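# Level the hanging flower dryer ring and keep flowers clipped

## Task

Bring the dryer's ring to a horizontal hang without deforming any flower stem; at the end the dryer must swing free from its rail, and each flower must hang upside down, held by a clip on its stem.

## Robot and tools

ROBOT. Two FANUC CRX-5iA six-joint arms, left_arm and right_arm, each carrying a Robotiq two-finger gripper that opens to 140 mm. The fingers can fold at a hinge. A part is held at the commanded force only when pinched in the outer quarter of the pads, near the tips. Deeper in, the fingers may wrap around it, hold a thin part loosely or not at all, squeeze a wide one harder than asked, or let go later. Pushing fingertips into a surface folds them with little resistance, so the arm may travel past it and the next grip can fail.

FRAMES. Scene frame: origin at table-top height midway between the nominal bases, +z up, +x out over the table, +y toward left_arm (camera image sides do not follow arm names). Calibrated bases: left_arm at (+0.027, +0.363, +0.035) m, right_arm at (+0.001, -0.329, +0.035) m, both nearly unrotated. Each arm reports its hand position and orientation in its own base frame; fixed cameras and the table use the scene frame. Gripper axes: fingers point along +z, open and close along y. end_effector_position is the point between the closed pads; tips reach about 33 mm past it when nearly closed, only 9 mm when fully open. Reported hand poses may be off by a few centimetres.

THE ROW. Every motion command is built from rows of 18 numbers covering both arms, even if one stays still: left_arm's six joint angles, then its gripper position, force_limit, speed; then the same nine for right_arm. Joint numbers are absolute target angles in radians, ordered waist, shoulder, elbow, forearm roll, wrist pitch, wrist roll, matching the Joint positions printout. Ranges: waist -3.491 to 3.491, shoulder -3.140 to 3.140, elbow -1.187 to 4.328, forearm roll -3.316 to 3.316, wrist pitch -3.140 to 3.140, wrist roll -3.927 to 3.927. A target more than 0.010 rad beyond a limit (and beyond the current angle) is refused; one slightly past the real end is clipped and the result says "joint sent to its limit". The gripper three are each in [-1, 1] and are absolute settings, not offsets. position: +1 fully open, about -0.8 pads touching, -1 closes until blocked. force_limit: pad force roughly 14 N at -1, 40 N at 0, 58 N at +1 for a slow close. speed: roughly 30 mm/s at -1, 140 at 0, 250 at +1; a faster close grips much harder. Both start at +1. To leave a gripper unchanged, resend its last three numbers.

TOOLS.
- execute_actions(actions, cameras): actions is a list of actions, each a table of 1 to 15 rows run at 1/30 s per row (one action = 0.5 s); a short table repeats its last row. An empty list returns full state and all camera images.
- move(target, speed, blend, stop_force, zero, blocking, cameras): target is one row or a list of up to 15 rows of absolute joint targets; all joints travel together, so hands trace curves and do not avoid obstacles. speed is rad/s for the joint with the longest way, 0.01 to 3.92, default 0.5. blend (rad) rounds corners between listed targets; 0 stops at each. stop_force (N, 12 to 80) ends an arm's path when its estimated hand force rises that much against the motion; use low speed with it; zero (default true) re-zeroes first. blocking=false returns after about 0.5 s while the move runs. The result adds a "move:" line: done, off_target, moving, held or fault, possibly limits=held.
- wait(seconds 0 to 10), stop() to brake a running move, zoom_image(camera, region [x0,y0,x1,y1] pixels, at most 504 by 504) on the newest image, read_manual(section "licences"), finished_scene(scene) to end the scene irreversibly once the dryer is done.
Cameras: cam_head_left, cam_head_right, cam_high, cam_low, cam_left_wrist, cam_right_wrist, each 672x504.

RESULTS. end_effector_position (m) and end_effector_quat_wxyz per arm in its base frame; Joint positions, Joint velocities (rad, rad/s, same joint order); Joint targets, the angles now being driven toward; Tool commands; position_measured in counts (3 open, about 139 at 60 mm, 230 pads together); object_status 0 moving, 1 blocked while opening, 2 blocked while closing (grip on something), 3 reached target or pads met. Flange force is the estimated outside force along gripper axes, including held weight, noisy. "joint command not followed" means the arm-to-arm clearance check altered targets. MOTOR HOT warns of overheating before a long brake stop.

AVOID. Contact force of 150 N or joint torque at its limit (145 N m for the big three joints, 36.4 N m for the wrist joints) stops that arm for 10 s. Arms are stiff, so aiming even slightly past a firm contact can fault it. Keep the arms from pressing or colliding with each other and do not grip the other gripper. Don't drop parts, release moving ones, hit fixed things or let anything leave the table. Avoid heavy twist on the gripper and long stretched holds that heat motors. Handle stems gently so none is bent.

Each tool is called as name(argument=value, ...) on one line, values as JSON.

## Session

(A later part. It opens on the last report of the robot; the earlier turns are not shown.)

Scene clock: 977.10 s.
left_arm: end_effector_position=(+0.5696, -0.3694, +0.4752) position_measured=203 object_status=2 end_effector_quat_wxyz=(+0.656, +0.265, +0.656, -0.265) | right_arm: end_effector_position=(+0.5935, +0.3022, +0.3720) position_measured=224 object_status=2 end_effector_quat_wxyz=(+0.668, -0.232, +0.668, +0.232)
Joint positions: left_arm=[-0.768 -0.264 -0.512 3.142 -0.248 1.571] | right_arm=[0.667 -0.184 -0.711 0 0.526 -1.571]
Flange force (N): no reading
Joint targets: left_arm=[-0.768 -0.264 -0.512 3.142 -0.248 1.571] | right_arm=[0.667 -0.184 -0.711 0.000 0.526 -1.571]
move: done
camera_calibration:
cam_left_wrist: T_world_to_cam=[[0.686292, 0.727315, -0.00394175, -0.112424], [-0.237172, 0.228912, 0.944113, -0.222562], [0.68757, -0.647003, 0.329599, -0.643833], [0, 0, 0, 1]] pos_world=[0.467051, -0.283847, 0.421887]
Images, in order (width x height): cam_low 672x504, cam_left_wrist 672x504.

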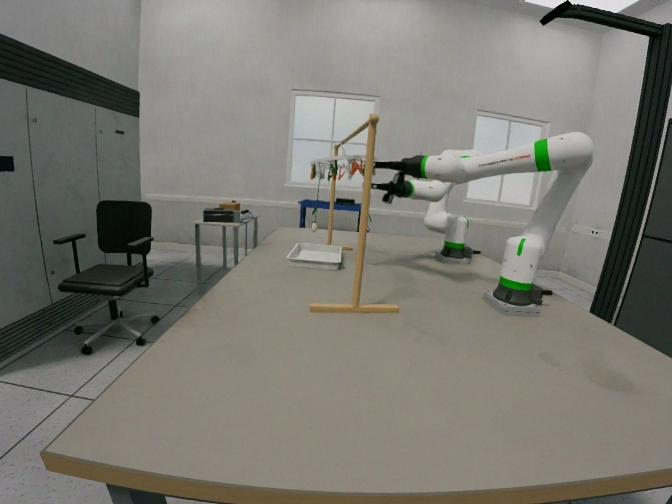

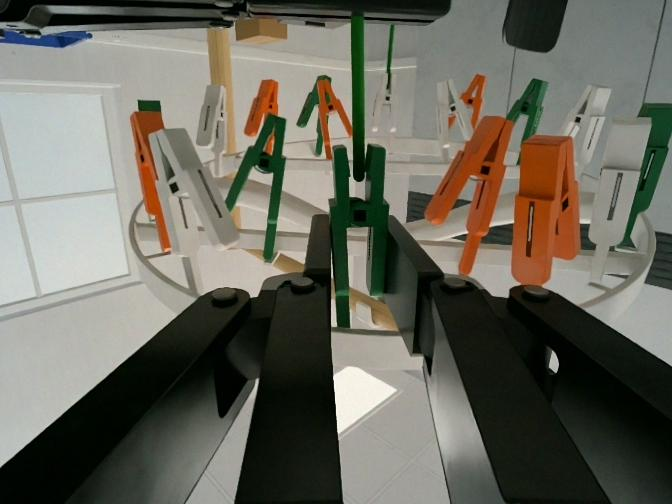

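move(target=[-0.768,-0.264,-0.512,3.1416,-0.248,1.571,-1,0.7,-1,0.6675,-0.1895,-0.7044,0,0.5149,-1.571,-1,-1,-1], speed=0.03, cameras=["cam_left_wrist","cam_head_right","cam_head_left","cam_right_wrist"])

zoom_image(camera="cam_head_right", region=[275, 140, 345, 200])

zoom_image(camera="cam_left_wrist", region=[320, 120, 400, 220])

zoom_image(camera="cam_right_wrist", region=[320, 300, 440, 504])

Scene clock: 984.50 s.
left_arm: end_effector_position=(+0.5696, -0.3694, +0.4752) position_measured=203 object_status=2 end_effector_quat_wxyz=(+0.656, +0.265, +0.656, -0.265) | right_arm: end_effector_position=(+0.5937, +0.3025, +0.3759) position_measured=224 object_status=2 end_effector_quat_wxyz=(+0.668, -0.232, +0.668, +0.232)
Joint positions: left_arm=[-0.768 -0.264 -0.512 3.142 -0.248 1.571] | right_arm=[0.668 -0.189 -0.704 0 0.515 -1.571]
Flange force (N): no reading
Joint targets: left_arm=[-0.768 -0.264 -0.512 3.142 -0.248 1.571] | right_arm=[0.667 -0.190 -0.704 0.000 0.515 -1.571]
move: done
camera_calibration:
cam_left_wrist: T_world_to_cam=[[0.686292, 0.727315, -0.00394175, -0.112424], [-0.237172, 0.228912, 0.944113, -0.222562], [0.68757, -0.647003, 0.329599, -0.643833], [0, 0, 0, 1]] pos_world=[0.467051, -0.283847, 0.421887]
cam_right_wrist: T_world_to_cam=[[-0.59949, 0.800333, 0.00893127, 0.124431], [-0.255821, -0.202173, 0.945347, -0.137704], [0.758398, 0.564441, 0.325943, -0.597253], [0, 0, 0, 1]] pos_world=[0.492323, 0.209688, 0.323737]
Images, in order (width x height): cam_head_left 672x504, cam_head_right 672x504, cam_left_wrist 672x504, cam_right_wrist 672x504.

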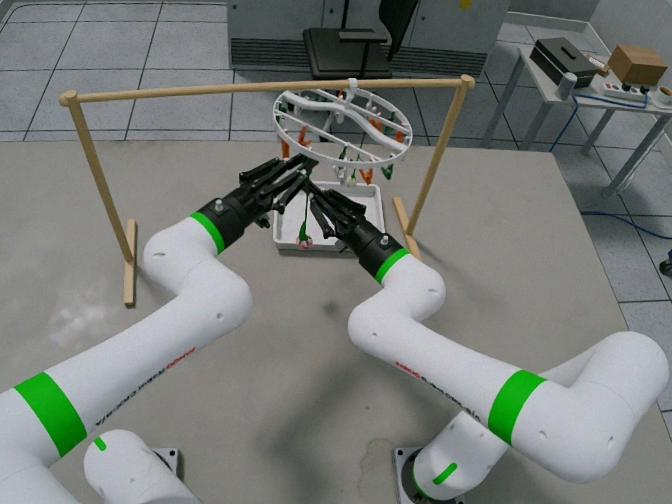

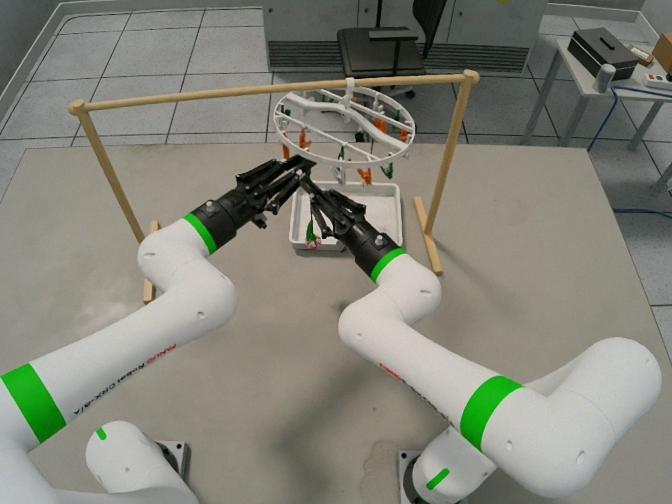

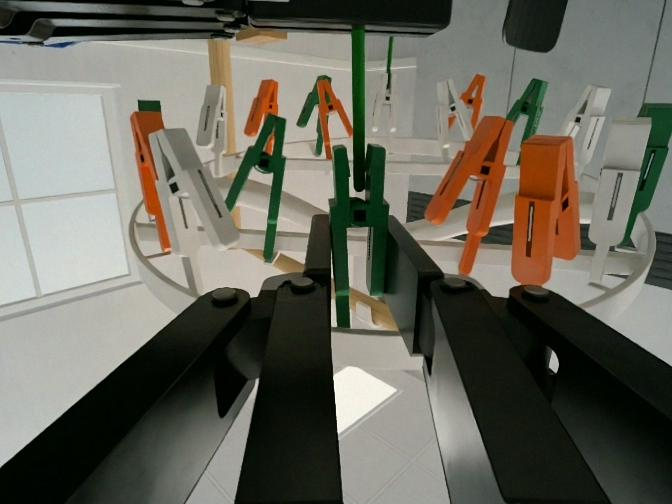

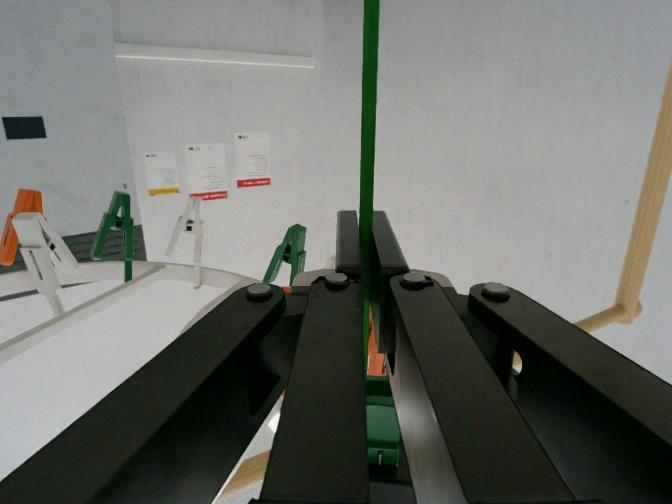

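Scaled by 7.200 from the camera's 672x504 image, which has a finer 960x720 frame.

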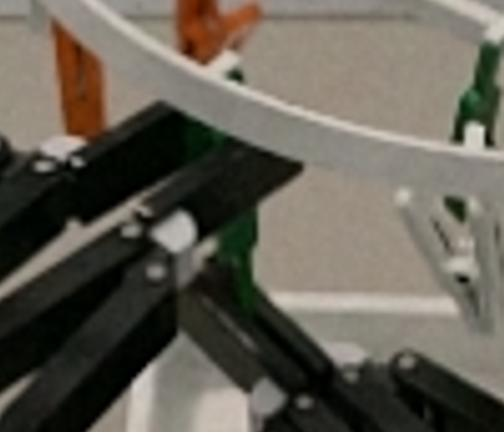

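Scaled by 5.040 from the camera's 672x504 image, which has a finer 960x720 frame.

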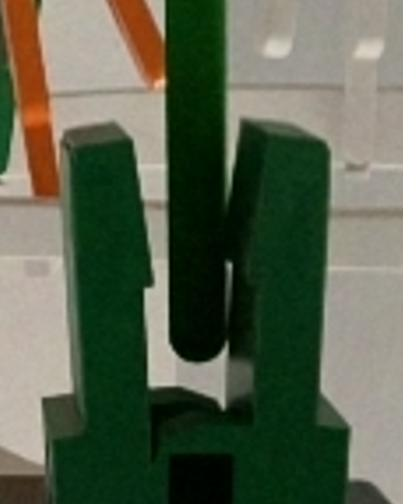

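Scaled by 2.471 from the camera's 672x504 image, which has a finer 960x720 frame.

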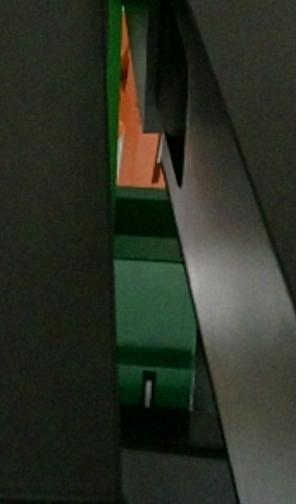

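move(target=[-0.768,-0.264,-0.512,3.1416,-0.248,1.571,-1,0.7,-1,0.6735,-0.1895,-0.7044,0,0.5149,-1.571,-1,-1,-1], speed=0.03, cameras=["cam_left_wrist","cam_right_wrist","cam_low","cam_high"])

zoom_image(camera="cam_left_wrist", region=[320, 120, 400, 220])

zoom_image(camera="cam_right_wrist", region=[320, 300, 440, 504])

Scene clock: 998.67 s.
left_arm: end_effector_position=(+0.5696, -0.3694, +0.4752) position_measured=203 object_status=2 end_effector_quat_wxyz=(+0.656, +0.265, +0.656, -0.265) | right_arm: end_effector_position=(+0.5919, +0.3060, +0.3759) position_measured=224 object_status=2 end_effector_quat_wxyz=(+0.667, -0.234, +0.667, +0.234)
Joint positions: left_arm=[-0.768 -0.264 -0.512 3.142 -0.248 1.571] | right_arm=[0.673 -0.19 -0.704 0 0.515 -1.571]
Flange force (N): no reading
Joint targets: left_arm=[-0.768 -0.264 -0.512 3.142 -0.248 1.571] | right_arm=[0.674 -0.190 -0.704 0.000 0.515 -1.571]
move: done
camera_calibration:
cam_left_wrist: T_world_to_cam=[[0.686292, 0.727315, -0.00394175, -0.112424], [-0.237172, 0.228912, 0.944113, -0.222562], [0.68757, -0.647003, 0.329599, -0.643833], [0, 0, 0, 1]] pos_world=[0.467051, -0.283847, 0.421887]
cam_right_wrist: T_world_to_cam=[[-0.604254, 0.796741, 0.00897419, 0.124435], [-0.254601, -0.203739, 0.94534, -0.137806], [0.75502, 0.568941, 0.325961, -0.597249], [0, 0, 0, 1]] pos_world=[0.49104, 0.21258, 0.323837]
Images, in order (width x height): cam_high 672x504, cam_low 672x504, cam_left_wrist 672x504, cam_right_wrist 672x504.

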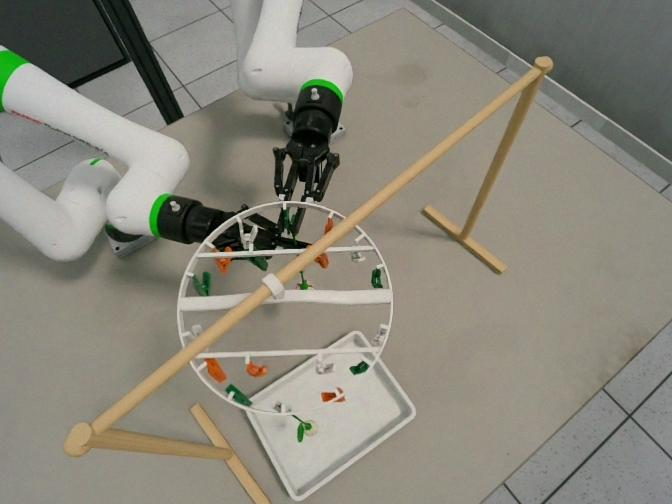

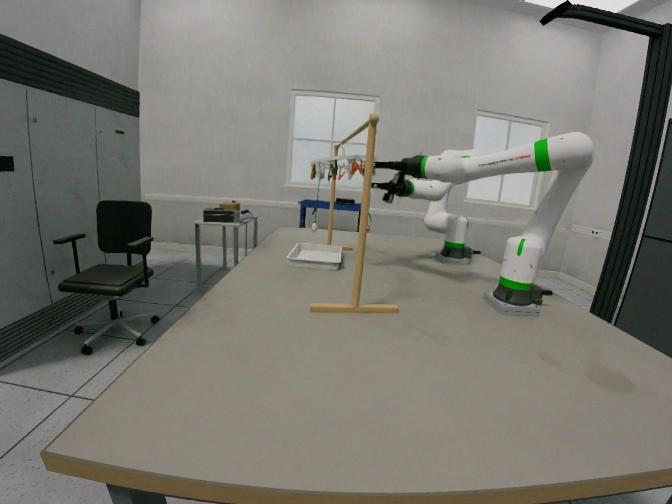

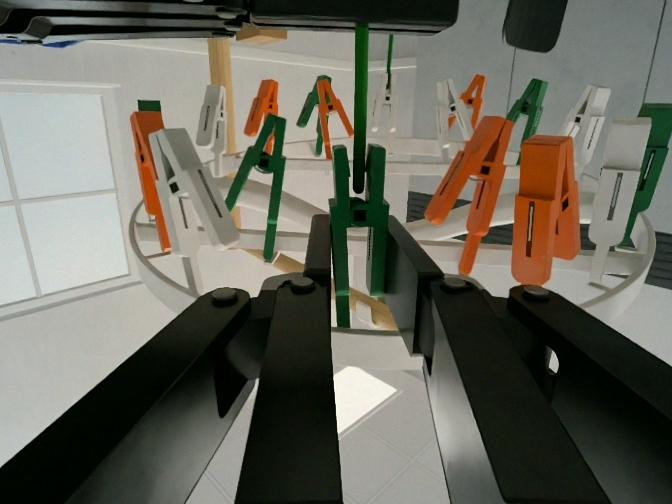

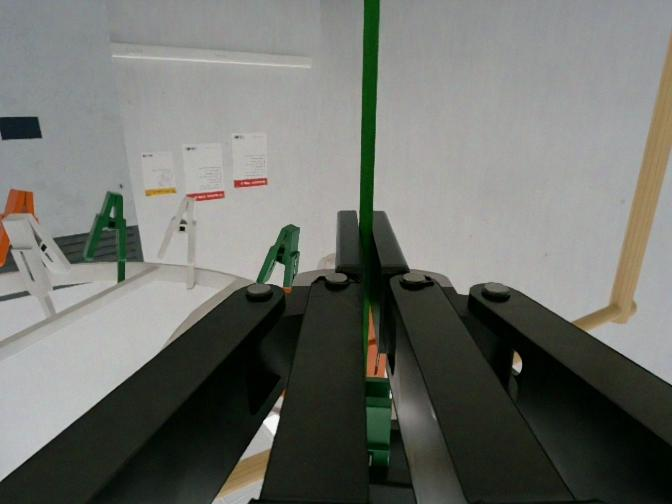

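Scaled by 5.040 from the camera's 672x504 image, which has a finer 960x720 frame.

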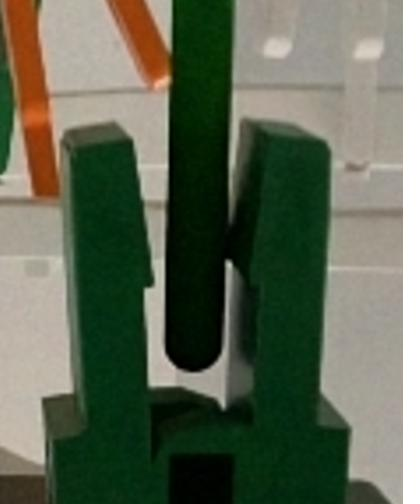

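Scaled by 2.471 from the camera's 672x504 image, which has a finer 960x720 frame.

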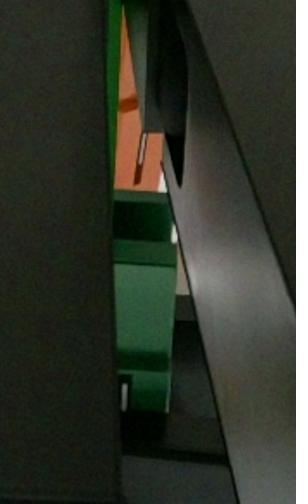

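move(target=[-0.768,-0.264,-0.512,3.1416,-0.248,1.571,-0.3,0.7,-1,0.6735,-0.1895,-0.7044,0,0.5149,-1.571,-1,-1,-1], cameras=["cam_left_wrist","cam_right_wrist","cam_low"])

zoom_image(camera="cam_left_wrist", region=[280, 100, 460, 340])

zoom_image(camera="cam_right_wrist", region=[320, 300, 440, 504])

Scene clock: 1008.27 s.
left_arm: end_effector_position=(+0.5696, -0.3694, +0.4752) position_measured=167 object_status=0 end_effector_quat_wxyz=(+0.656, +0.265, +0.656, -0.265) | right_arm: end_effector_position=(+0.5919, +0.3060, +0.3759) position_measured=224 object_status=2 end_effector_quat_wxyz=(+0.667, -0.234, +0.667, +0.234)
Joint positions: left_arm=[-0.768 -0.264 -0.512 3.142 -0.248 1.571] | right_arm=[0.674 -0.19 -0.704 0 0.515 -1.571]
Flange force (N): no reading
Joint targets: left_arm=[-0.768 -0.264 -0.512 3.142 -0.248 1.571] | right_arm=[0.674 -0.190 -0.704 0.000 0.515 -1.571]
move: done
camera_calibration:
cam_left_wrist: T_world_to_cam=[[0.686292, 0.727315, -0.00394175, -0.112424], [-0.237172, 0.228912, 0.944113, -0.222562], [0.68757, -0.647003, 0.329599, -0.643833], [0, 0, 0, 1]] pos_world=[0.467051, -0.283847, 0.421887]
cam_right_wrist: T_world_to_cam=[[-0.604254, 0.796741, 0.00897419, 0.124356], [-0.254601, -0.203739, 0.94534, -0.137786], [0.75502, 0.568941, 0.325961, -0.597306], [0, 0, 0, 1]] pos_world=[0.49104, 0.21268, 0.323837]
Images, in order (width x height): cam_low 672x504, cam_left_wrist 672x504, cam_right_wrist 672x504.

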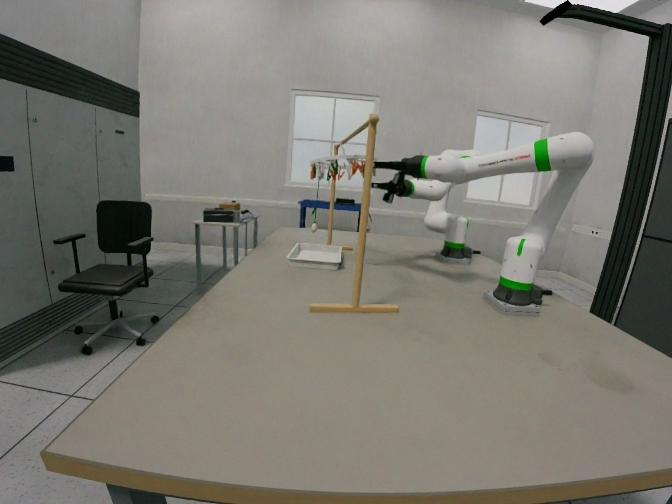

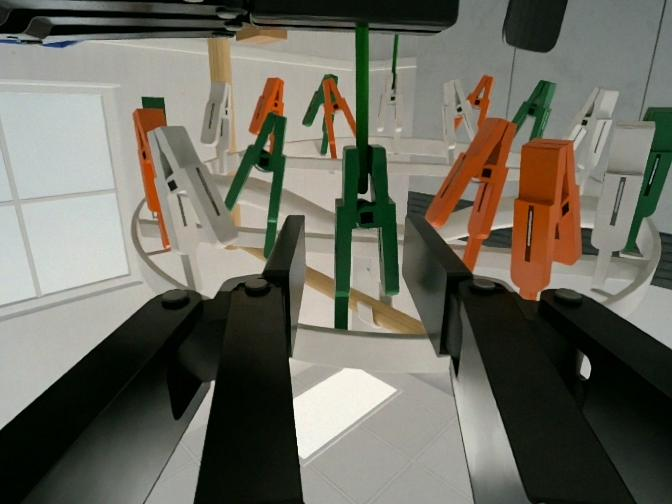

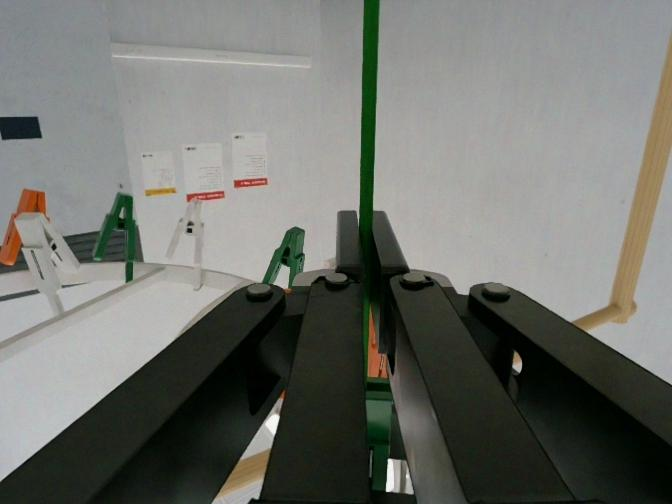

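Scaled by 2.100 from the camera's 672x504 image, which has a finer 960x720 frame.

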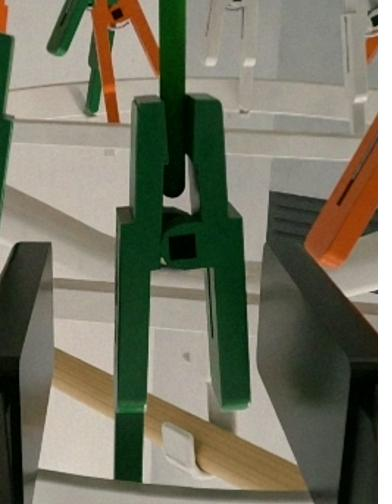

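Scaled by 2.471 from the camera's 672x504 image, which has a finer 960x720 frame.

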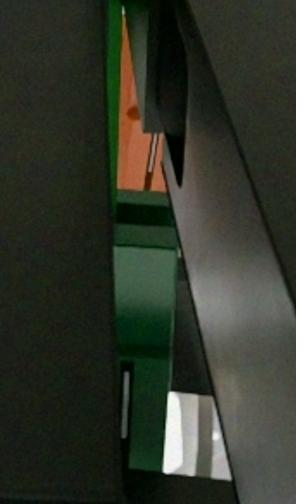

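move(target=[[-0.768,-0.4628,-0.6425,3.1416,-0.1797,1.571,-0.3,0.7,-1,0.6735,-0.1895,-0.7044,0,0.5149,-1.571,-1,-1,-1],[-0.768,-0.6842,-0.7487,3.1416,-0.0645,1.571,-0.3,0.7,-1,0.6735,-0.1895,-0.7044,0,0.5149,-1.571,-1,-1,-1]], speed=0.15, blend=[0.05,0], cameras=["cam_left_wrist","cam_head_left","cam_low"])

zoom_image(camera="cam_left_wrist", region=[260, 120, 460, 360])

zoom_image(camera="cam_low", region=[280, 110, 430, 250])

Scene clock: 1016.57 s.
left_arm: end_effector_position=(+0.4690, -0.2723, +0.4750) position_measured=167 object_status=3 end_effector_quat_wxyz=(+0.656, +0.265, +0.656, -0.265) | right_arm: end_effector_position=(+0.5919, +0.3060, +0.3759) position_measured=224 object_status=2 end_effector_quat_wxyz=(+0.667, -0.234, +0.667, +0.234)
Joint positions: left_arm=[-0.768 -0.684 -0.749 3.142 -0.065 1.571] | right_arm=[0.674 -0.19 -0.704 0 0.515 -1.571]
Flange force (N): no reading
Joint targets: left_arm=[-0.768 -0.684 -0.749 3.142 -0.065 1.571] | right_arm=[0.674 -0.190 -0.704 0.000 0.515 -1.571]
move: done
camera_calibration:
cam_left_wrist: T_world_to_cam=[[0.686292, 0.727315, -0.00394175, -0.114079], [-0.237172, 0.228912, 0.944113, -0.268483], [0.68757, -0.647003, 0.329599, -0.511709], [0, 0, 0, 1]] pos_world=[0.366451, -0.186647, 0.421687]
Images, in order (width x height): cam_head_left 672x504, cam_low 672x504, cam_left_wrist 672x504.

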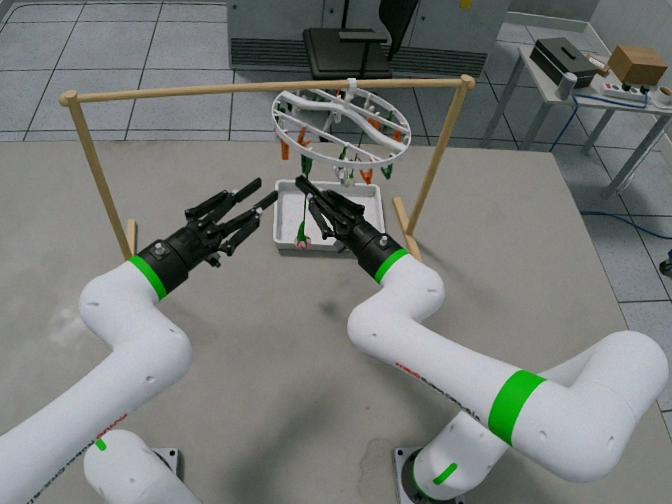

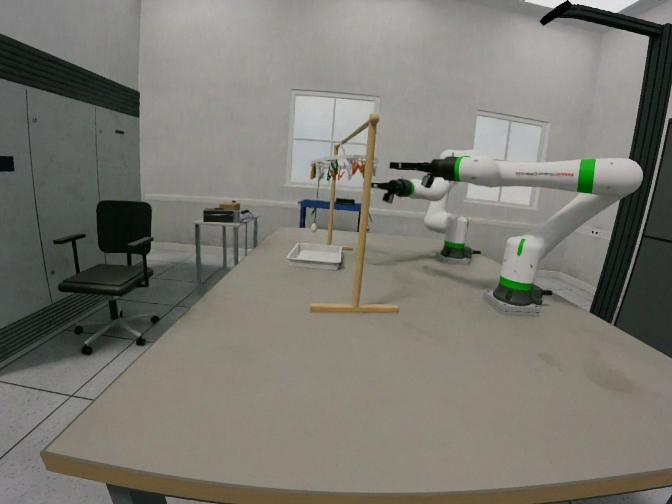

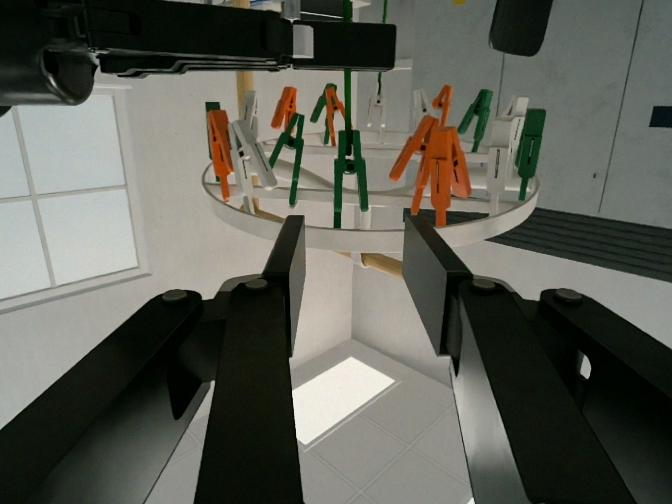

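Scaled by 2.100 from the camera's 672x504 image, which has a finer 960x720 frame.

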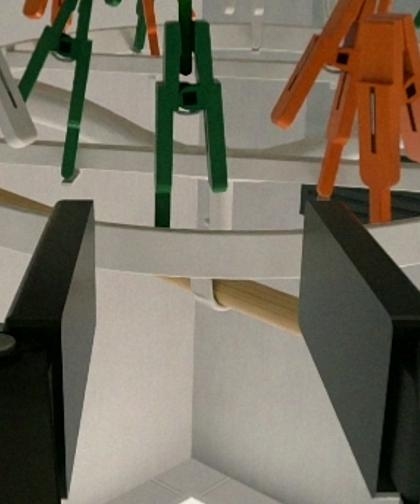

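Scaled by 3.360 from the camera's 672x504 image, which has a finer 960x720 frame.

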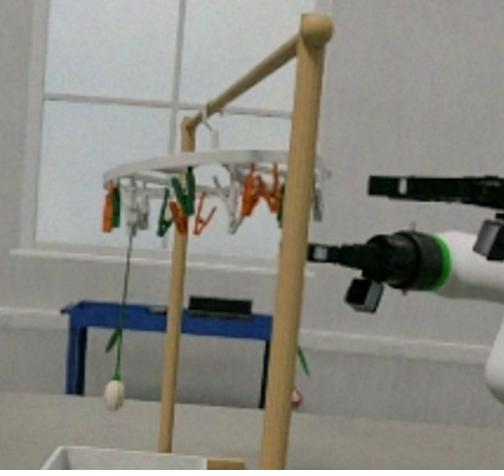

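move(target=[[-0.768,-0.6842,-0.7487,3.1416,-0.0645,1.571,-0.3,0.7,-1,0.6735,-0.1649,-0.7250,0,0.5601,-1.571,-1,-1,-1],[-0.768,-0.6842,-0.7487,3.1416,-0.0645,1.571,-0.3,0.7,-1,0.6735,-0.1649,-0.7250,0,0.5601,-1.571,-0.45,-1,-1]], speed=0.03, cameras=["cam_left_wrist","cam_right_wrist","cam_low"])

zoom_image(camera="cam_left_wrist", region=[260, 0, 460, 240])

zoom_image(camera="cam_low", region=[280, 110, 430, 250])

Scene clock: 1034.53 s.
left_arm: end_effector_position=(+0.4690, -0.2722, +0.4750) position_measured=167 object_status=3 end_effector_quat_wxyz=(+0.656, +0.265, +0.656, -0.265) | right_arm: end_effector_position=(+0.5919, +0.3060, +0.3610) position_measured=186 object_status=0 end_effector_quat_wxyz=(+0.667, -0.234, +0.667, +0.234)
Joint positions: left_arm=[-0.768 -0.684 -0.749 3.142 -0.065 1.571] | right_arm=[0.673 -0.165 -0.725 0 0.56 -1.571]
Flange force (N): no reading
Joint targets: left_arm=[-0.768 -0.684 -0.749 3.142 -0.065 1.571] | right_arm=[0.674 -0.165 -0.725 0.000 0.560 -1.571]
move: done
camera_calibration:
cam_left_wrist: T_world_to_cam=[[0.686292, 0.727315, -0.00394175, -0.114079], [-0.237172, 0.228912, 0.944113, -0.268483], [0.68757, -0.647003, 0.329599, -0.511709], [0, 0, 0, 1]] pos_world=[0.366451, -0.186647, 0.421687]
cam_right_wrist: T_world_to_cam=[[-0.604254, 0.796741, 0.00897419, 0.12457], [-0.254601, -0.203739, 0.94534, -0.123626], [0.75502, 0.568941, 0.325961, -0.592359], [0, 0, 0, 1]] pos_world=[0.49104, 0.21258, 0.308837]
Images, in order (width x height): cam_low 672x504, cam_left_wrist 672x504, cam_right_wrist 672x504.

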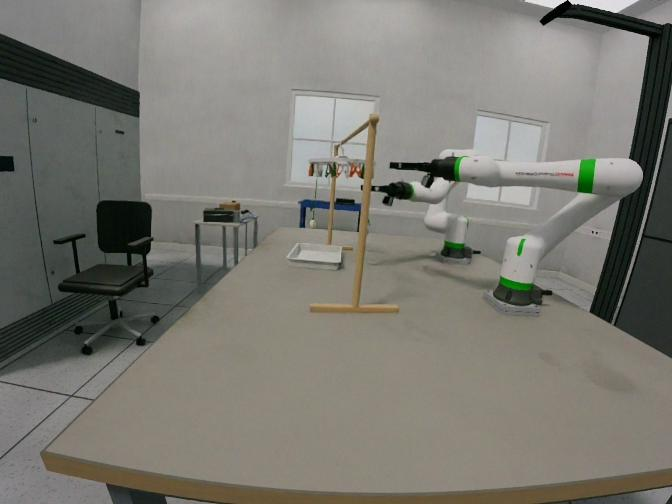

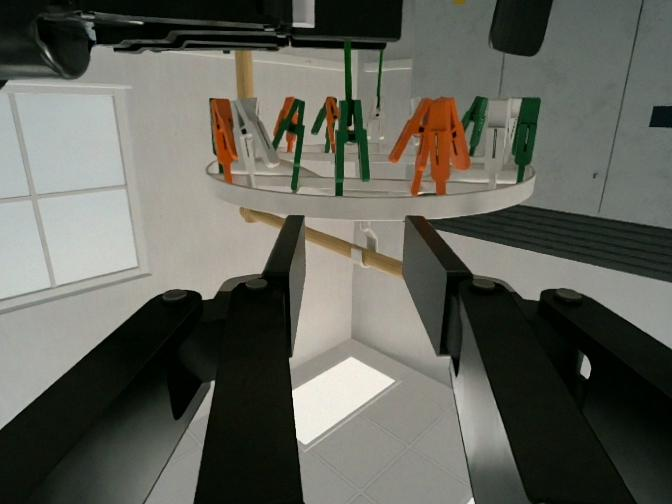

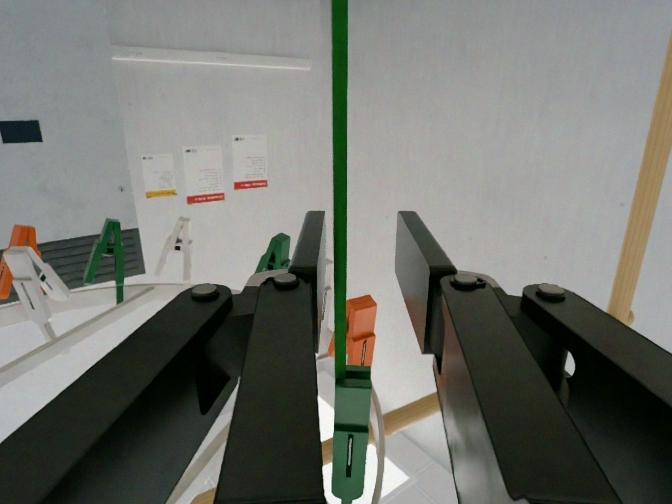

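Scaled by 2.100 from the camera's 672x504 image, which has a finer 960x720 frame.

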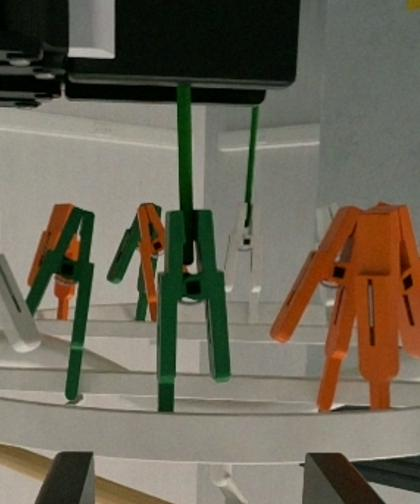

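Scaled by 3.360 from the camera's 672x504 image, which has a finer 960x720 frame.

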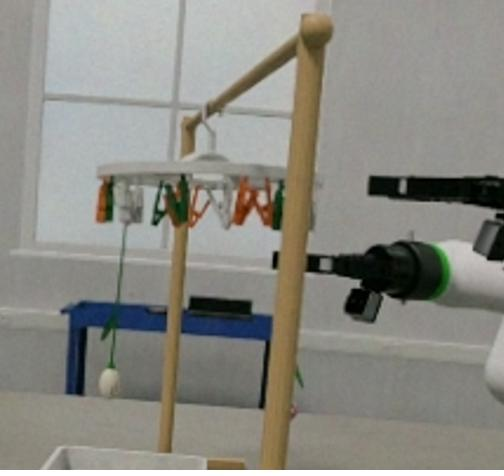

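move(target=[[-0.768,-0.6842,-0.7487,3.1416,-0.0645,1.571,-0.3,0.7,-1,0.6735,-0.3668,-0.8680,0,0.5012,-1.571,-0.45,-1,-1],[-0.768,-0.6842,-0.7487,3.1416,-0.0645,1.571,-0.3,0.7,-1,0.6735,-0.6274,-0.9985,0,0.3711,-1.571,-0.45,-1,-1]], speed=0.12, blend=[0.05,0])

wait(seconds=8, cameras=["cam_left_wrist","cam_right_wrist","cam_low","cam_head_left"])

zoom_image(camera="cam_low", region=[290, 130, 390, 240])

zoom_image(camera="cam_head_left", region=[250, 70, 430, 270])

Scene clock: 1044.60 s.
left_arm: end_effector_position=(+0.4690, -0.2722, +0.4750) position_measured=167 object_status=3 end_effector_quat_wxyz=(+0.656, +0.265, +0.656, -0.265) | right_arm: end_effector_position=(+0.4849, +0.2206, +0.3610) position_measured=186 object_status=3 end_effector_quat_wxyz=(+0.667, -0.234, +0.667, +0.234)
Joint positions: left_arm=[-0.768 -0.684 -0.749 3.142 -0.064 1.571] | right_arm=[0.674 -0.627 -0.998 0 0.371 -1.571]
Flange force (N): no reading
Joint targets: left_arm=[-0.768 -0.684 -0.749 3.142 -0.065 1.571] | right_arm=[0.674 -0.627 -0.999 0.000 0.371 -1.571]
move: done

Scene clock: 1052.60 s.
left_arm: end_effector_position=(+0.4690, -0.2722, +0.4750) position_measured=167 object_status=3 end_effector_quat_wxyz=(+0.656, +0.265, +0.656, -0.265) | right_arm: end_effector_position=(+0.4849, +0.2206, +0.3610) position_measured=186 object_status=3 end_effector_quat_wxyz=(+0.667, -0.234, +0.667, +0.234)
Joint positions: left_arm=[-0.768 -0.684 -0.749 3.142 -0.064 1.571] | right_arm=[0.673 -0.627 -0.999 0 0.371 -1.571]
Flange force (N): no reading
Joint targets: left_arm=[-0.768 -0.684 -0.749 3.142 -0.065 1.571] | right_arm=[0.674 -0.627 -0.999 0.000 0.371 -1.571]
Tool commands: left_gripper/position=-0.3 left_gripper/force_limit=+0.7 left_gripper/speed=-1.0 right_gripper/position=-0.45 right_gripper/force_limit=-1.0 right_gripper/speed=-1.0
wait: 8.00 s; at rest by 0.17 s
camera_calibration:
cam_left_wrist: T_world_to_cam=[[0.686292, 0.727315, -0.00394175, -0.114079], [-0.237172, 0.228912, 0.944113, -0.268483], [0.68757, -0.647003, 0.329599, -0.511709], [0, 0, 0, 1]] pos_world=[0.366451, -0.186647, 0.421687]
cam_right_wrist: T_world_to_cam=[[-0.604254, 0.796741, 0.00897419, 0.127957], [-0.254601, -0.203739, 0.94534, -0.168268], [0.75502, 0.568941, 0.325961, -0.462984], [0, 0, 0, 1]] pos_world=[0.38404, 0.12718, 0.308837]
Images, in order (width x height): cam_head_left 672x504, cam_low 672x504, cam_left_wrist 672x504, cam_right_wrist 672x504.

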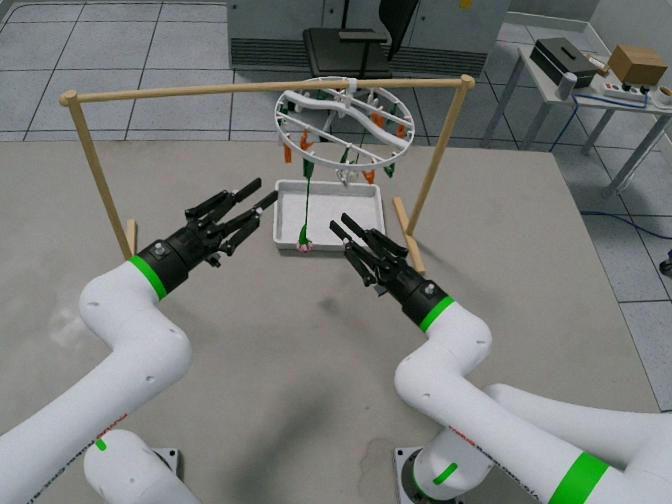

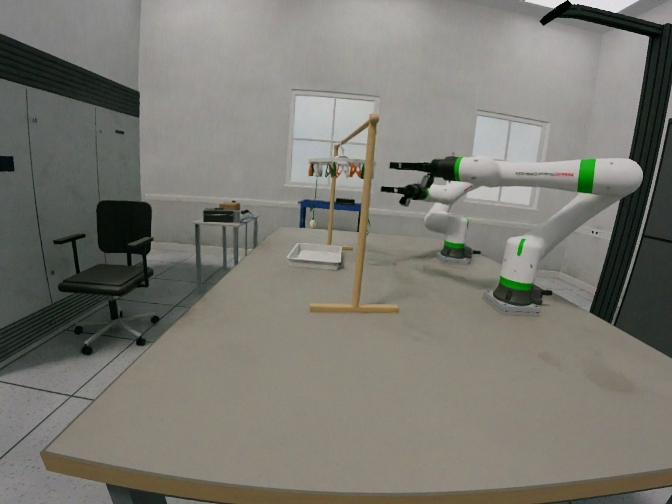

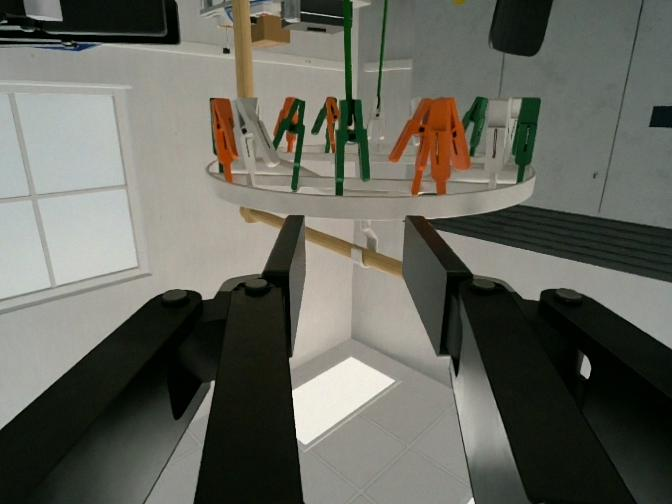

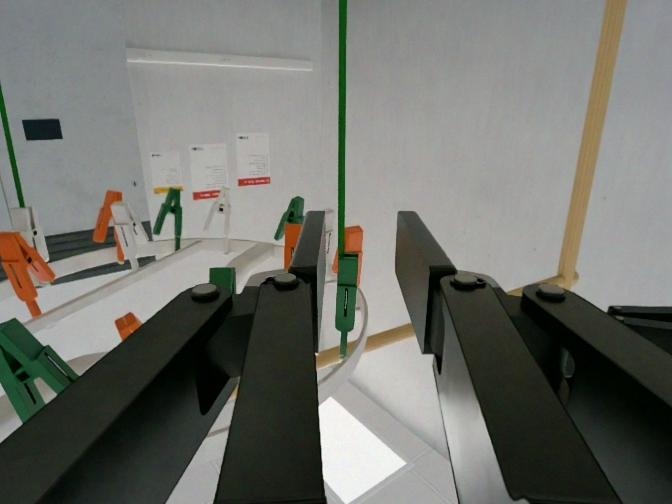

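Scaled by 4.582 from the camera's 672x504 image, which has a finer 960x720 frame.

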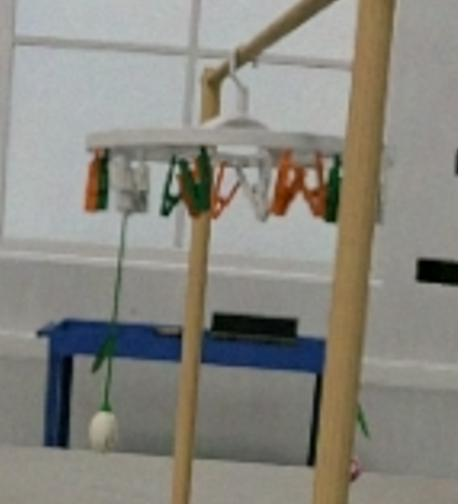

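Scaled by 2.520 from the camera's 672x504 image, which has a finer 960x720 frame.

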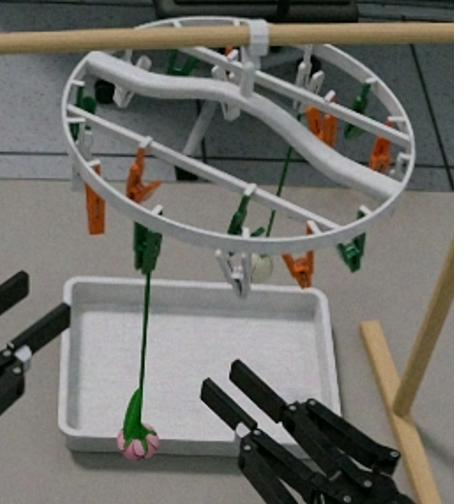

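zoom_image(camera="cam_low", region=[304, 140, 384, 185])

zoom_image(camera="cam_left_wrist", region=[200, 60, 540, 260])

zoom_image(camera="cam_right_wrist", region=[0, 150, 400, 450])

Scaled by 6.300 from the camera's 672x504 image, which has a finer 960x720 frame.

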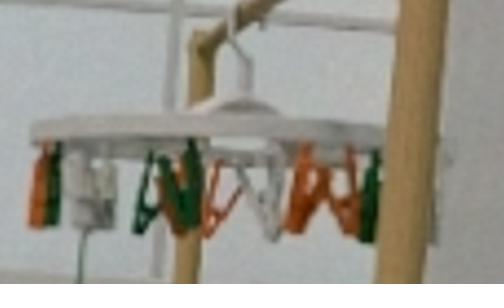

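Scaled by 1.482 from the camera's 672x504 image, which has a finer 960x720 frame.

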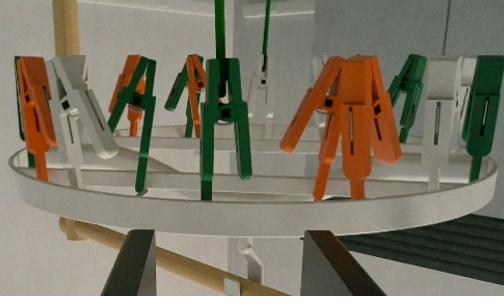

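Scaled by 1.260 from the camera's 672x504 image, which has a finer 960x720 frame.

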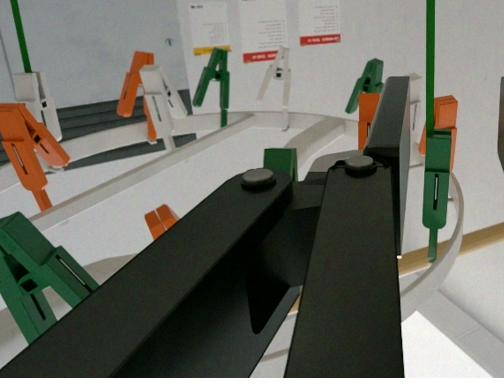

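finished_scene(scene=2)

The scene is finished: the task was done.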